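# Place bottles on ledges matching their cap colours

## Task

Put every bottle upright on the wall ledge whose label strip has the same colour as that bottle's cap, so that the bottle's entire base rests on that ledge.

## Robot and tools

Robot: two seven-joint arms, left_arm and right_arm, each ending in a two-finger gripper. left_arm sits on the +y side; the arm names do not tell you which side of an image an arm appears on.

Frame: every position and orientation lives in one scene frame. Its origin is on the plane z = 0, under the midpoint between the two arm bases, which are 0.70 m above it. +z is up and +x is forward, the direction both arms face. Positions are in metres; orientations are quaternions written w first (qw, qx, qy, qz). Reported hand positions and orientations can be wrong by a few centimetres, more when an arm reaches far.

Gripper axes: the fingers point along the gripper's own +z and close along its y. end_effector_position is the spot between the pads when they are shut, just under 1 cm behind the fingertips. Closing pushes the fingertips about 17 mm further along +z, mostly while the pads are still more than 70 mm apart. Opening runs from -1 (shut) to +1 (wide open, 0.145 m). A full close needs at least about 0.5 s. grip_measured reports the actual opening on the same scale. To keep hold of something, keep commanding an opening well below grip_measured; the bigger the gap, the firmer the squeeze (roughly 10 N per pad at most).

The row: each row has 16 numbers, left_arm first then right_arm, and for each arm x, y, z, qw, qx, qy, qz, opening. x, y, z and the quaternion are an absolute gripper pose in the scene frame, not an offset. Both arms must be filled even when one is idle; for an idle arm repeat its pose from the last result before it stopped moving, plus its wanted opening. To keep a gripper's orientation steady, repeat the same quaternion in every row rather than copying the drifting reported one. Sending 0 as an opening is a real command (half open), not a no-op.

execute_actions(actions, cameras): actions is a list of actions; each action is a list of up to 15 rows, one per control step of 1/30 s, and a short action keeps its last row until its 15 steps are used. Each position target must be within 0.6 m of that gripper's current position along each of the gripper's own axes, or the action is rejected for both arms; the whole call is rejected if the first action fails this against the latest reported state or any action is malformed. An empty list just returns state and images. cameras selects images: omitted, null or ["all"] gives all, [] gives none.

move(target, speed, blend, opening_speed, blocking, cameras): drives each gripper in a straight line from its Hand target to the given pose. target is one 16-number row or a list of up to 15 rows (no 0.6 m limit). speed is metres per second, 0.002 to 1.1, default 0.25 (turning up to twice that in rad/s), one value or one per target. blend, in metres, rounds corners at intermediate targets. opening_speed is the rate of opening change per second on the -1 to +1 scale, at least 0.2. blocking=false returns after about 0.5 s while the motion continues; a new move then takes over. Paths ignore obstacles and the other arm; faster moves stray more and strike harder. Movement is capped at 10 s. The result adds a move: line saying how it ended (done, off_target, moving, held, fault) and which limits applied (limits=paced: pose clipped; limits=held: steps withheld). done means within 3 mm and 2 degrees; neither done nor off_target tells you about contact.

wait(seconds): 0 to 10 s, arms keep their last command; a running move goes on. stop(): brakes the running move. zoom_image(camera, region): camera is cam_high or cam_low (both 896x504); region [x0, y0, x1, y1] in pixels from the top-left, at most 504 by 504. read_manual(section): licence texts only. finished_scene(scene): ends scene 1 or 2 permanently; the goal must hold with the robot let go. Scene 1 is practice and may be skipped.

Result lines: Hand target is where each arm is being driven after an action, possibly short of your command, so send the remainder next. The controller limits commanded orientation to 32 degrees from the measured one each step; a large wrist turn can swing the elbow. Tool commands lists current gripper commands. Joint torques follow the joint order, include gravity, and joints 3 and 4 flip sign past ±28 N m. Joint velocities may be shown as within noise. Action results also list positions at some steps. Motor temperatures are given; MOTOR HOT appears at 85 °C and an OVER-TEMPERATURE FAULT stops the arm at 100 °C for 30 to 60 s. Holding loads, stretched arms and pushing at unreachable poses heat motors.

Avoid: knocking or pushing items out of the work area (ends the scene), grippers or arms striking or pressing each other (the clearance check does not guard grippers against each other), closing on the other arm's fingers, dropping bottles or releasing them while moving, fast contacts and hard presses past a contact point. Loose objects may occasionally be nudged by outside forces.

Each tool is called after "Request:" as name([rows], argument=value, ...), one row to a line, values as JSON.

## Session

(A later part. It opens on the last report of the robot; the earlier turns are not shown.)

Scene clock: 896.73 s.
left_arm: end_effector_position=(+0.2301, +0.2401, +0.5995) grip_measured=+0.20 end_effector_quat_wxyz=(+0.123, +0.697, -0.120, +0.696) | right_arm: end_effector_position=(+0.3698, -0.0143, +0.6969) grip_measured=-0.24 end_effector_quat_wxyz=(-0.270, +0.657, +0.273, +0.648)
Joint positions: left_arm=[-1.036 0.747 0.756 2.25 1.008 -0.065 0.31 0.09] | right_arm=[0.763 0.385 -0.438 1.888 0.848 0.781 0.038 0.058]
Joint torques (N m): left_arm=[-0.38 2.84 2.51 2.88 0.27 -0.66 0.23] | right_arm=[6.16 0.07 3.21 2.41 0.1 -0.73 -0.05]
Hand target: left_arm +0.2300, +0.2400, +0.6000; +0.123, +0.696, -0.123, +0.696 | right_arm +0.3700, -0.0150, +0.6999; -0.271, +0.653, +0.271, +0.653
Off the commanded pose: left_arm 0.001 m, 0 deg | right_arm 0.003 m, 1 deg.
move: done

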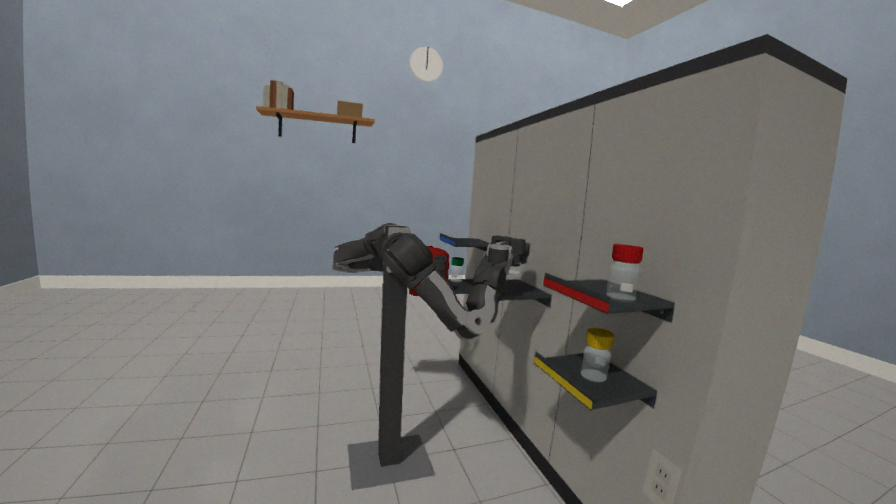

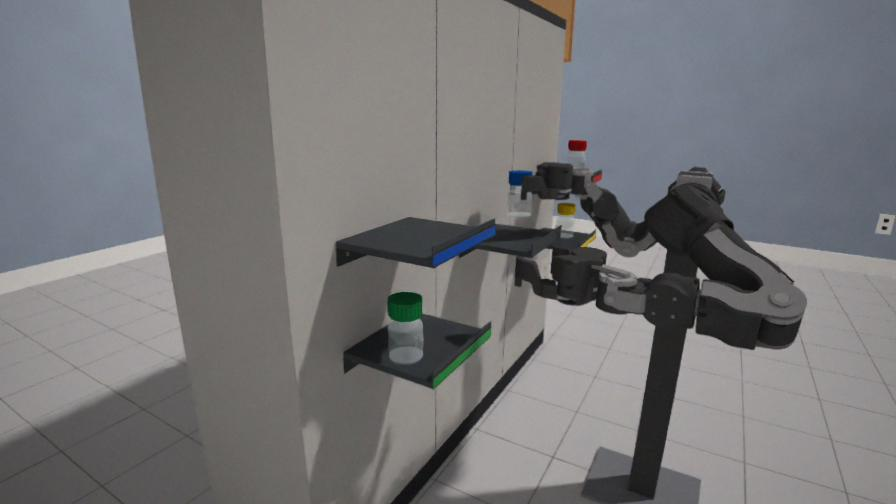

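Request:
move([
  [0.225, 0.21, 0.46, 0, 0.7071, 0, 0.7071, 0.2, 0.37, -0.015, 0.66, -0.2706, 0.6533, 0.2706, 0.6533, -0.6],
  [0.26, 0.15, 0.49, 0.2706, 0.6533, -0.2706, 0.6533, 0.2, 0.37, -0.015, 0.642, -0.2706, 0.6533, 0.2706, 0.6533, -0.6],
], speed=[0.12,0.1])

Scene clock: 910.13 s.
left_arm: end_effector_position=(+0.2608, +0.1500, +0.4923) grip_measured=+0.20 end_effector_quat_wxyz=(+0.269, +0.651, -0.269, +0.657) | right_arm: end_effector_position=(+0.3702, -0.0163, +0.6491) grip_measured=-0.24 end_effector_quat_wxyz=(-0.269, +0.645, +0.268, +0.663)
Joint positions: left_arm=[-0.373 0.834 -0.132 1.777 0.734 -0.329 0.527 0.09] | right_arm=[0.581 0.416 -0.472 1.863 0.707 0.548 0.125 0.058]
Joint torques (N m): left_arm=[2.6 4.52 1.24 3.06 0.44 -0.44 0.24] | right_arm=[4.42 1.04 0.87 1.83 0.24 -0.18 0.08]
Hand target: left_arm +0.2600, +0.1500, +0.4900; +0.271, +0.653, -0.271, +0.653 | right_arm +0.3700, -0.0151, +0.6421; -0.271, +0.653, +0.271, +0.653
Off the commanded pose: left_arm 0.002 m, 1 deg | right_arm 0.007 m, 1 deg.
move: off_target (right_arm)

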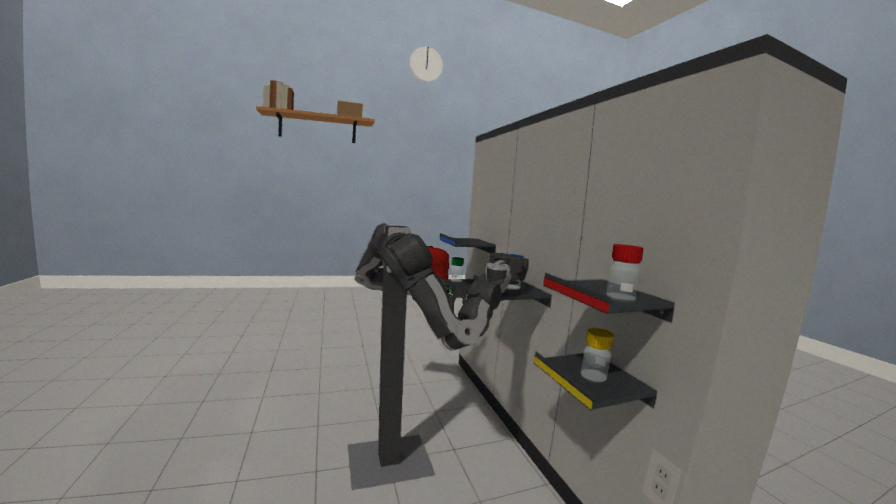

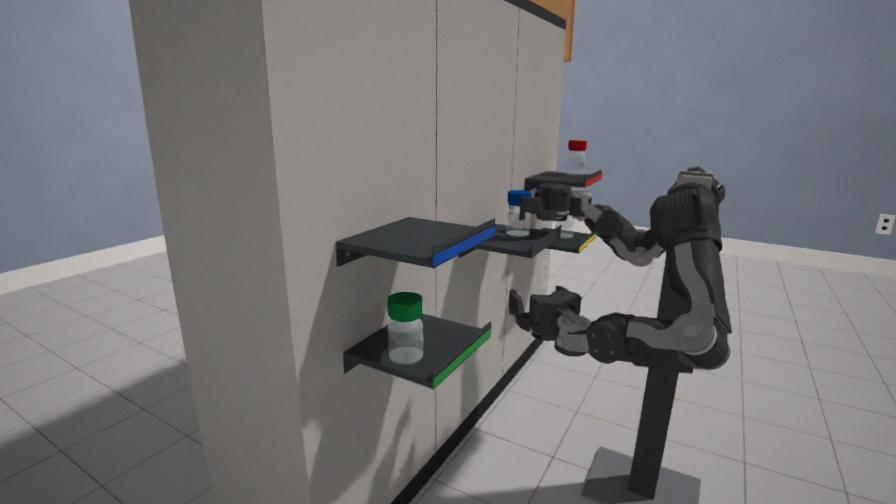

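Request:
move([
  [0.26, 0.15, 0.49, 0.2706, 0.6533, -0.2706, 0.6533, 0.2, 0.37, -0.015, 0.647, -0.2706, 0.6533, 0.2706, 0.6533, 0.2],
  [0.26, 0.15, 0.49, 0.2706, 0.6533, -0.2706, 0.6533, 0.2, 0.27, -0.115, 0.655, -0.2706, 0.6533, 0.2706, 0.6533, 0.2],
  [0.275, 0.08, 0.652, 0.2706, 0.6533, -0.2706, 0.6533, 0.2, 0.225, -0.28, 0.60, -0.1228, 0.6964, 0.1228, 0.6964, 0.2],
], speed=[0.1,0.15,0.15], opening_speed=0.8)

Request:
zoom_image(camera="cam_low", region=[440, 130, 640, 280])

Request:
zoom_image(camera="cam_high", region=[430, 200, 630, 320])

Scene clock: 926.70 s.
left_arm: end_effector_position=(+0.2747, +0.0801, +0.6535) grip_measured=+0.20 end_effector_quat_wxyz=(+0.270, +0.651, -0.273, +0.655) | right_arm: end_effector_position=(+0.2254, -0.2803, +0.5988) grip_measured=+0.20 end_effector_quat_wxyz=(-0.123, +0.698, +0.120, +0.695)
Joint positions: left_arm=[0.102 0.908 -0.136 2.337 1.052 0.429 0.059 0.09] | right_arm=[-0.749 0.538 0.884 2.092 0.895 0.198 0.678 0.09]
Joint torques (N m): left_arm=[3.65 2.68 1.25 2.51 0.22 -0.53 -0.06] | right_arm=[-0.46 4.02 3.47 2.8 0.48 -0.45 0.18]
Hand target: left_arm +0.2750, +0.0800, +0.6519; +0.271, +0.653, -0.271, +0.653 | right_arm +0.2250, -0.2800, +0.5999; -0.123, +0.696, +0.123, +0.696
Off the commanded pose: left_arm 0.002 m, 0 deg | right_arm 0.001 m, 0 deg.
move: done

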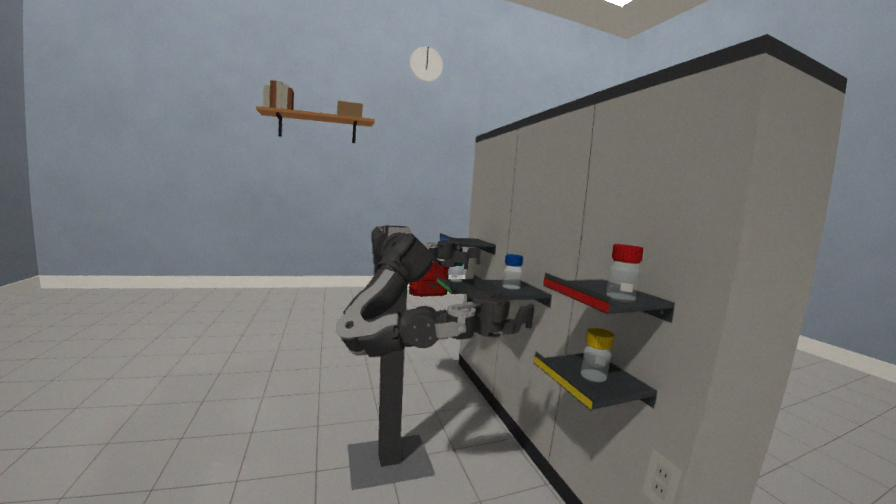

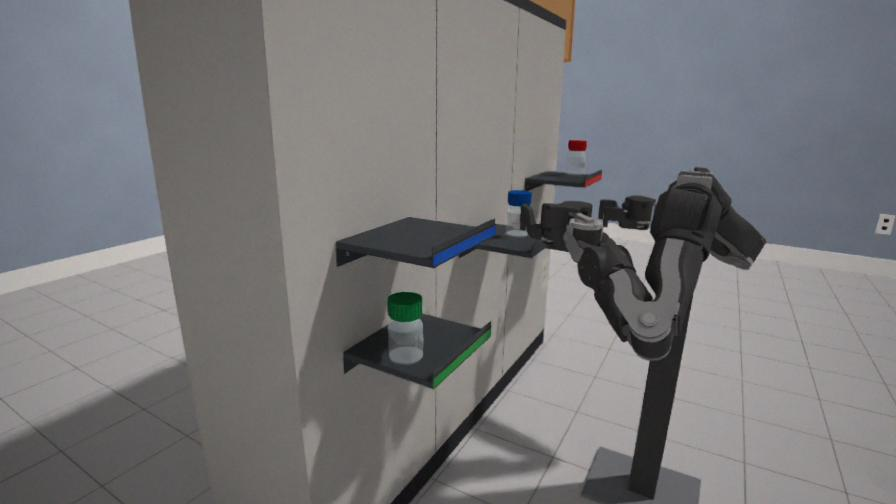

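Scaled by 2.520 (camera's finer frame: 1280x720).

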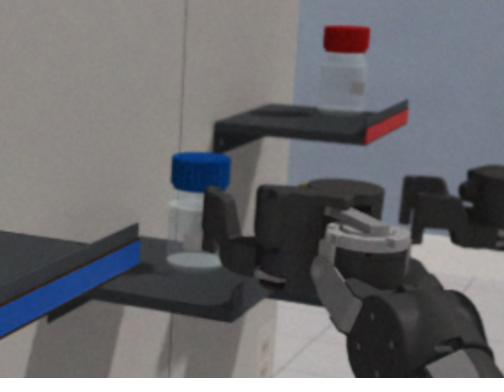

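Scaled by 2.520 (camera's finer frame: 1280x720).

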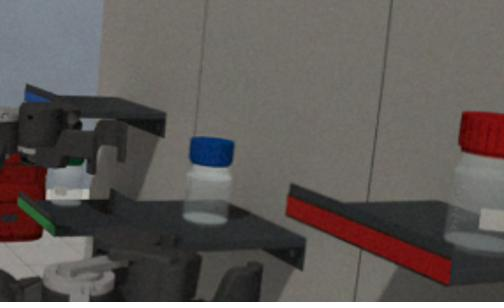

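Request:
move([
  [0.372, -0.014, 0.648, 0.2706, 0.6533, -0.2706, 0.6533, 0.2, 0.225, -0.28, 0.60, -0.1228, 0.6964, 0.1228, 0.6964, 0.2],
  [0.372, -0.014, 0.648, 0.2706, 0.6533, -0.2706, 0.6533, -0.6, 0.225, -0.28, 0.60, -0.1228, 0.6964, 0.1228, 0.6964, 0.2],
  [0.370, -0.01, 0.70, 0.2706, 0.6533, -0.2706, 0.6533, -0.6, 0.225, -0.28, 0.60, -0.1228, 0.6964, 0.1228, 0.6964, 0.2],
  [0.265, 0.15, 0.70, 0.2706, 0.6533, -0.2706, 0.6533, -0.6, 0.225, -0.28, 0.60, -0.1228, 0.6964, 0.1228, 0.6964, 0.2],
], speed=0.12, opening_speed=0.8, cameras=["cam_low"])

Request:
move([
  [0.22, 0.30, 0.70, 0.1228, 0.6964, -0.1228, 0.6964, -0.6, 0.225, -0.28, 0.60, -0.1228, 0.6964, 0.1228, 0.6964, 0.2],
  [0.235, 0.395, 0.787, 0, 0.7071, 0, 0.7071, -0.6, 0.225, -0.28, 0.60, -0.1228, 0.6964, 0.1228, 0.6964, 0.2],
  [0.365, 0.40, 0.787, 0, 0.7071, 0, 0.7071, -0.6, 0.225, -0.28, 0.60, -0.1228, 0.6964, 0.1228, 0.6964, 0.2],
], speed=0.12)

Request:
zoom_image(camera="cam_low", region=[330, 100, 560, 280])

Scene clock: 953.97 s.
left_arm: end_effector_position=(+0.2657, +0.1504, +0.6981) grip_measured=-0.24 end_effector_quat_wxyz=(+0.269, +0.657, -0.269, +0.650) | right_arm: end_effector_position=(+0.2254, -0.2803, +0.5988) grip_measured=+0.20 end_effector_quat_wxyz=(-0.123, +0.698, +0.120, +0.695)
Joint positions: left_arm=[-0.014 0.885 0.464 2.256 1.191 0.729 0.413 0.058] | right_arm=[-0.749 0.538 0.884 2.092 0.895 0.198 0.678 0.09]
Joint torques (N m): left_arm=[4.1 4.21 2.02 1.72 0.3 -0.76 0.23] | right_arm=[-0.38 4.18 3.37 2.71 0.48 -0.42 0.18]
Hand target: left_arm +0.2650, +0.1500, +0.7000; +0.271, +0.653, -0.271, +0.653 | right_arm +0.2250, -0.2800, +0.5999; -0.123, +0.697, +0.123, +0.696
Off the commanded pose: left_arm 0.002 m, 1 deg | right_arm 0.001 m, 0 deg.
move: done

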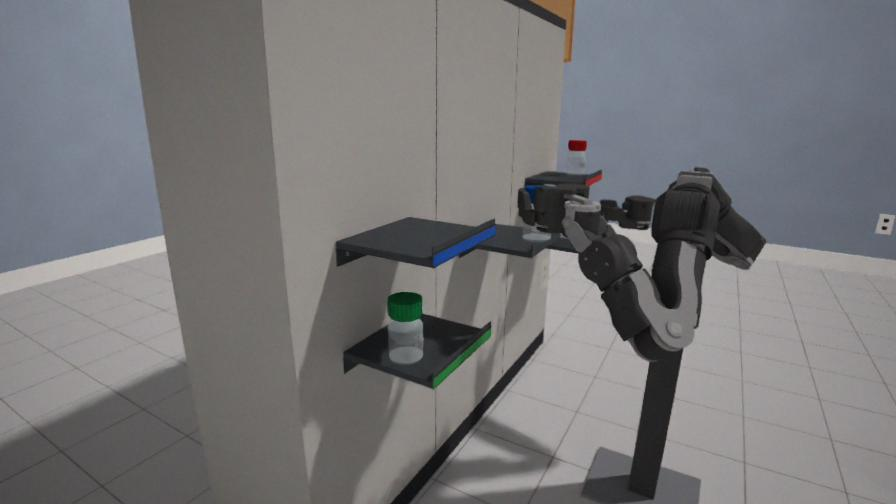

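Scene clock: 958.83 s.
left_arm: end_effector_position=(+0.3653, +0.3989, +0.7855) grip_measured=-0.24 end_effector_quat_wxyz=(+0.001, +0.711, -0.002, +0.703) | right_arm: end_effector_position=(+0.2254, -0.2803, +0.5988) grip_measured=+0.20 end_effector_quat_wxyz=(-0.123, +0.698, +0.120, +0.695)
Joint positions: left_arm=[-0.831 1.605 1.241 1.418 1.525 0.419 0.137 0.058] | right_arm=[-0.749 0.538 0.884 2.092 0.895 0.198 0.678 0.09]
Joint torques (N m): left_arm=[4.89 5.21 3.33 0.4 0.29 -0.98 0.02] | right_arm=[-0.3 4.07 3.49 2.77 0.5 -0.42 0.2]
Hand target: left_arm +0.3650, +0.3999, +0.7870; +0.000, +0.707, +0.000, +0.707 | right_arm +0.2250, -0.2800, +0.5999; -0.123, +0.697, +0.123, +0.696
Off the commanded pose: left_arm 0.002 m, 1 deg | right_arm 0.001 m, 0 deg.
move: done

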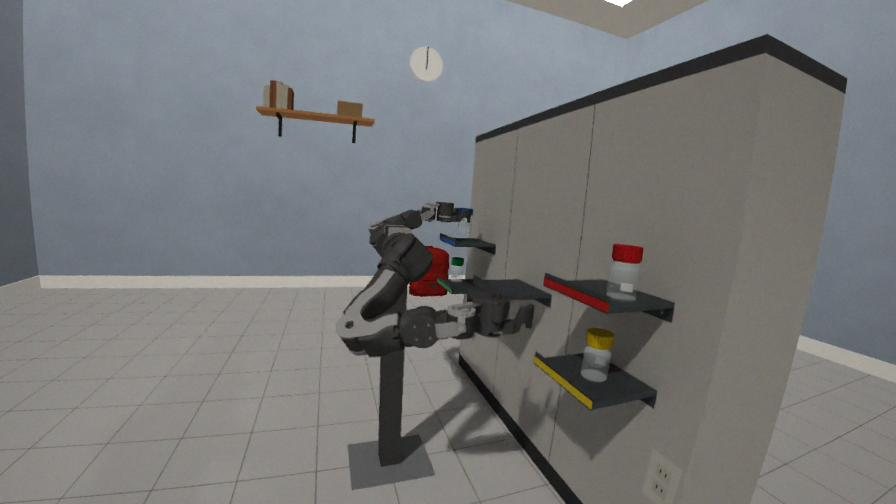

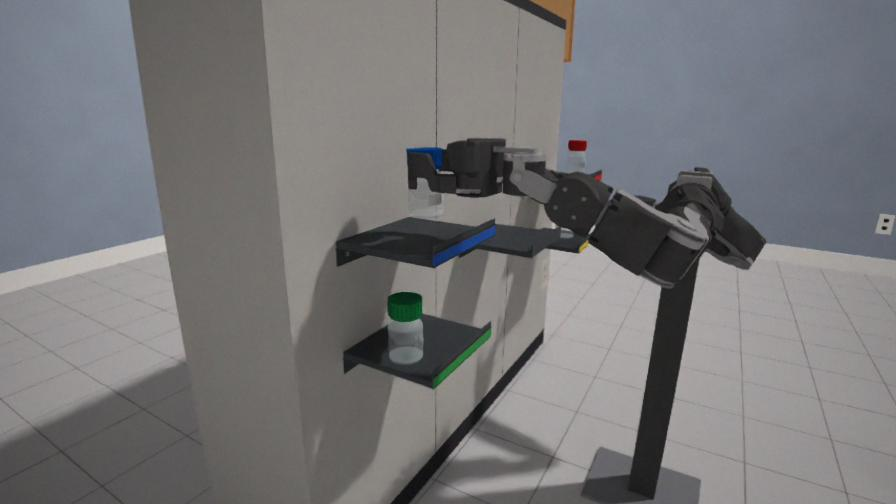

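Scaled by 2.191 (camera's finer frame: 1280x720).

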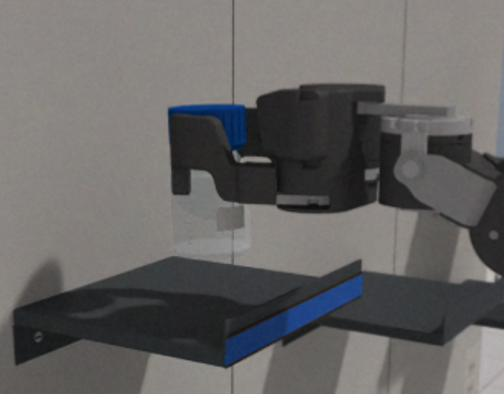

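Request:
move([
  [0.365, 0.40, 0.758, 0, 0.7071, 0, 0.7071, -0.6, 0.225, -0.28, 0.60, -0.1228, 0.6964, 0.1228, 0.6964, 0.2],
  [0.365, 0.40, 0.738, 0, 0.7071, 0, 0.7071, -0.6, 0.225, -0.28, 0.60, -0.1228, 0.6964, 0.1228, 0.6964, 0.2],
], speed=[0.1, 0.025], cameras=["cam_low"])

Scene clock: 968.47 s.
left_arm: end_effector_position=(+0.3644, +0.3985, +0.7512) grip_measured=-0.24 end_effector_quat_wxyz=(+0.000, +0.690, -0.004, +0.724) | right_arm: end_effector_position=(+0.2254, -0.2803, +0.5988) grip_measured=+0.20 end_effector_quat_wxyz=(-0.123, +0.698, +0.120, +0.695)
Joint positions: left_arm=[-0.944 1.532 1.189 1.485 1.527 0.194 0.131 0.058] | right_arm=[-0.749 0.538 0.884 2.092 0.895 0.198 0.678 0.09]
Joint torques (N m): left_arm=[1.94 4.02 1.48 0.81 0.19 0.15 -0.04] | right_arm=[-0.49 4.18 3.32 2.76 0.5 -0.42 0.18]
Hand target: left_arm +0.3648, +0.4000, +0.7381; +0.000, +0.707, +0.000, +0.707 | right_arm +0.2250, -0.2800, +0.5999; -0.123, +0.697, +0.123, +0.696
Off the commanded pose: left_arm 0.013 m, 3 deg | right_arm 0.001 m, 0 deg.
move: off_target (left_arm)

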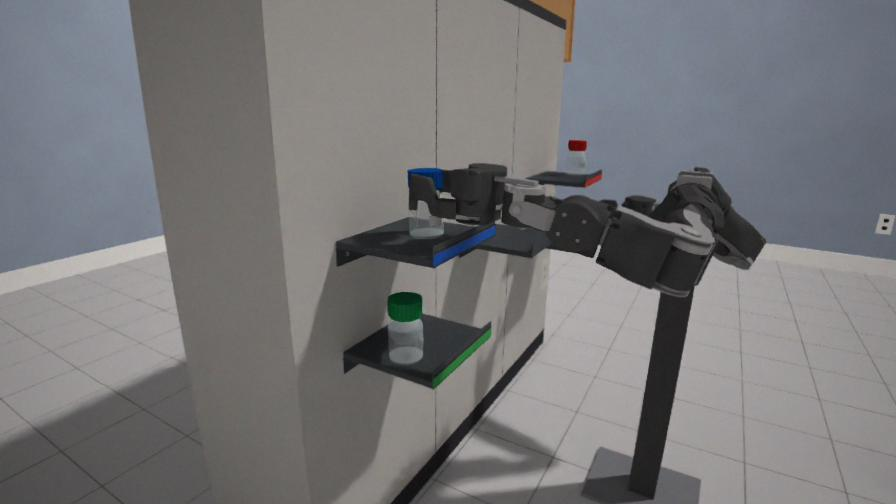

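Request:
move([
  [0.365, 0.40, 0.749, 0, 0.7071, 0, 0.7071, -0.6, 0.225, -0.28, 0.60, -0.1228, 0.6964, 0.1228, 0.6964, 0.2],
  [0.365, 0.40, 0.749, 0, 0.7071, 0, 0.7071, 0.3, 0.225, -0.28, 0.60, -0.1228, 0.6964, 0.1228, 0.6964, 0.2],
  [0.24, 0.38, 0.755, 0, 0.7071, 0, 0.7071, 0.3, 0.225, -0.28, 0.60, -0.1228, 0.6964, 0.1228, 0.6964, 0.2],
], speed=[0.03, 0.1,0.12], opening_speed=0.8)

Request:
finished_scene(scene=1)

Scene clock: 986.63 s.
left_arm: end_effector_position=(+0.2398, +0.3814, +0.7553) grip_measured=+0.30 end_effector_quat_wxyz=(-0.003, +0.706, +0.002, +0.708) | right_arm: end_effector_position=(+0.2254, -0.2803, +0.5988) grip_measured=+0.20 end_effector_quat_wxyz=(-0.123, +0.698, +0.120, +0.695)
Joint positions: left_arm=[-0.917 1.014 1.569 1.941 1.43 0.636 0.225 0.098] | right_arm=[-0.749 0.538 0.884 2.092 0.895 0.198 0.678 0.09]
Joint torques (N m): left_arm=[0.38 4.84 2.74 0.9 0.27 -0.52 0.23] | right_arm=[-0.41 4.05 3.45 2.71 0.47 -0.43 0.18]
Hand target: left_arm +0.2400, +0.3801, +0.7550; +0.000, +0.707, +0.000, +0.707 | right_arm +0.2250, -0.2800, +0.5999; -0.123, +0.697, +0.123, +0.696
Off the commanded pose: left_arm 0.001 m, 0 deg | right_arm 0.001 m, 0 deg.
move: done

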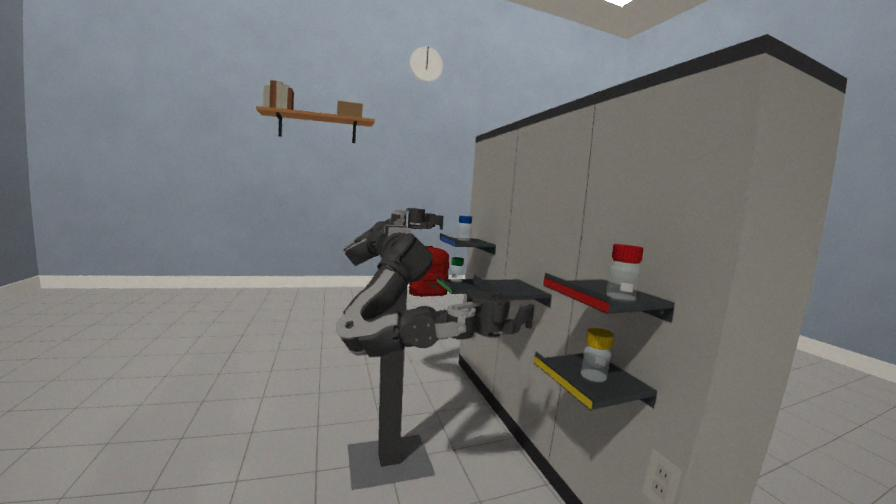

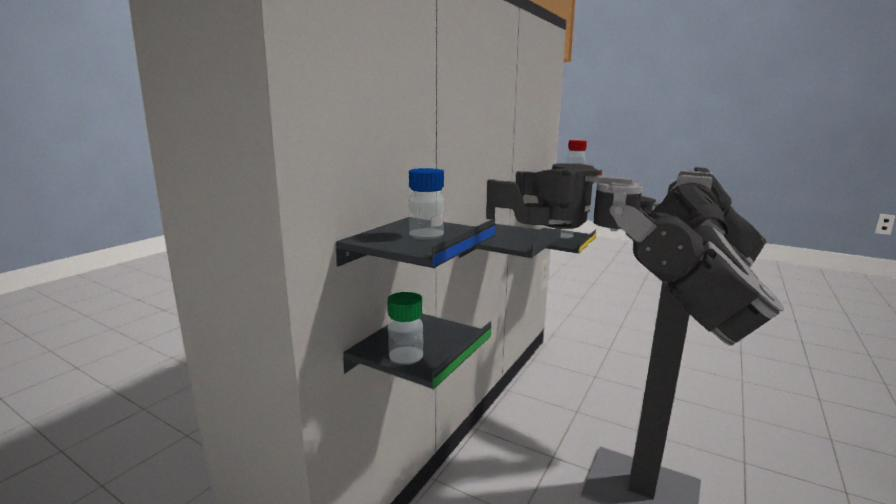

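The scene is finished: the task was done.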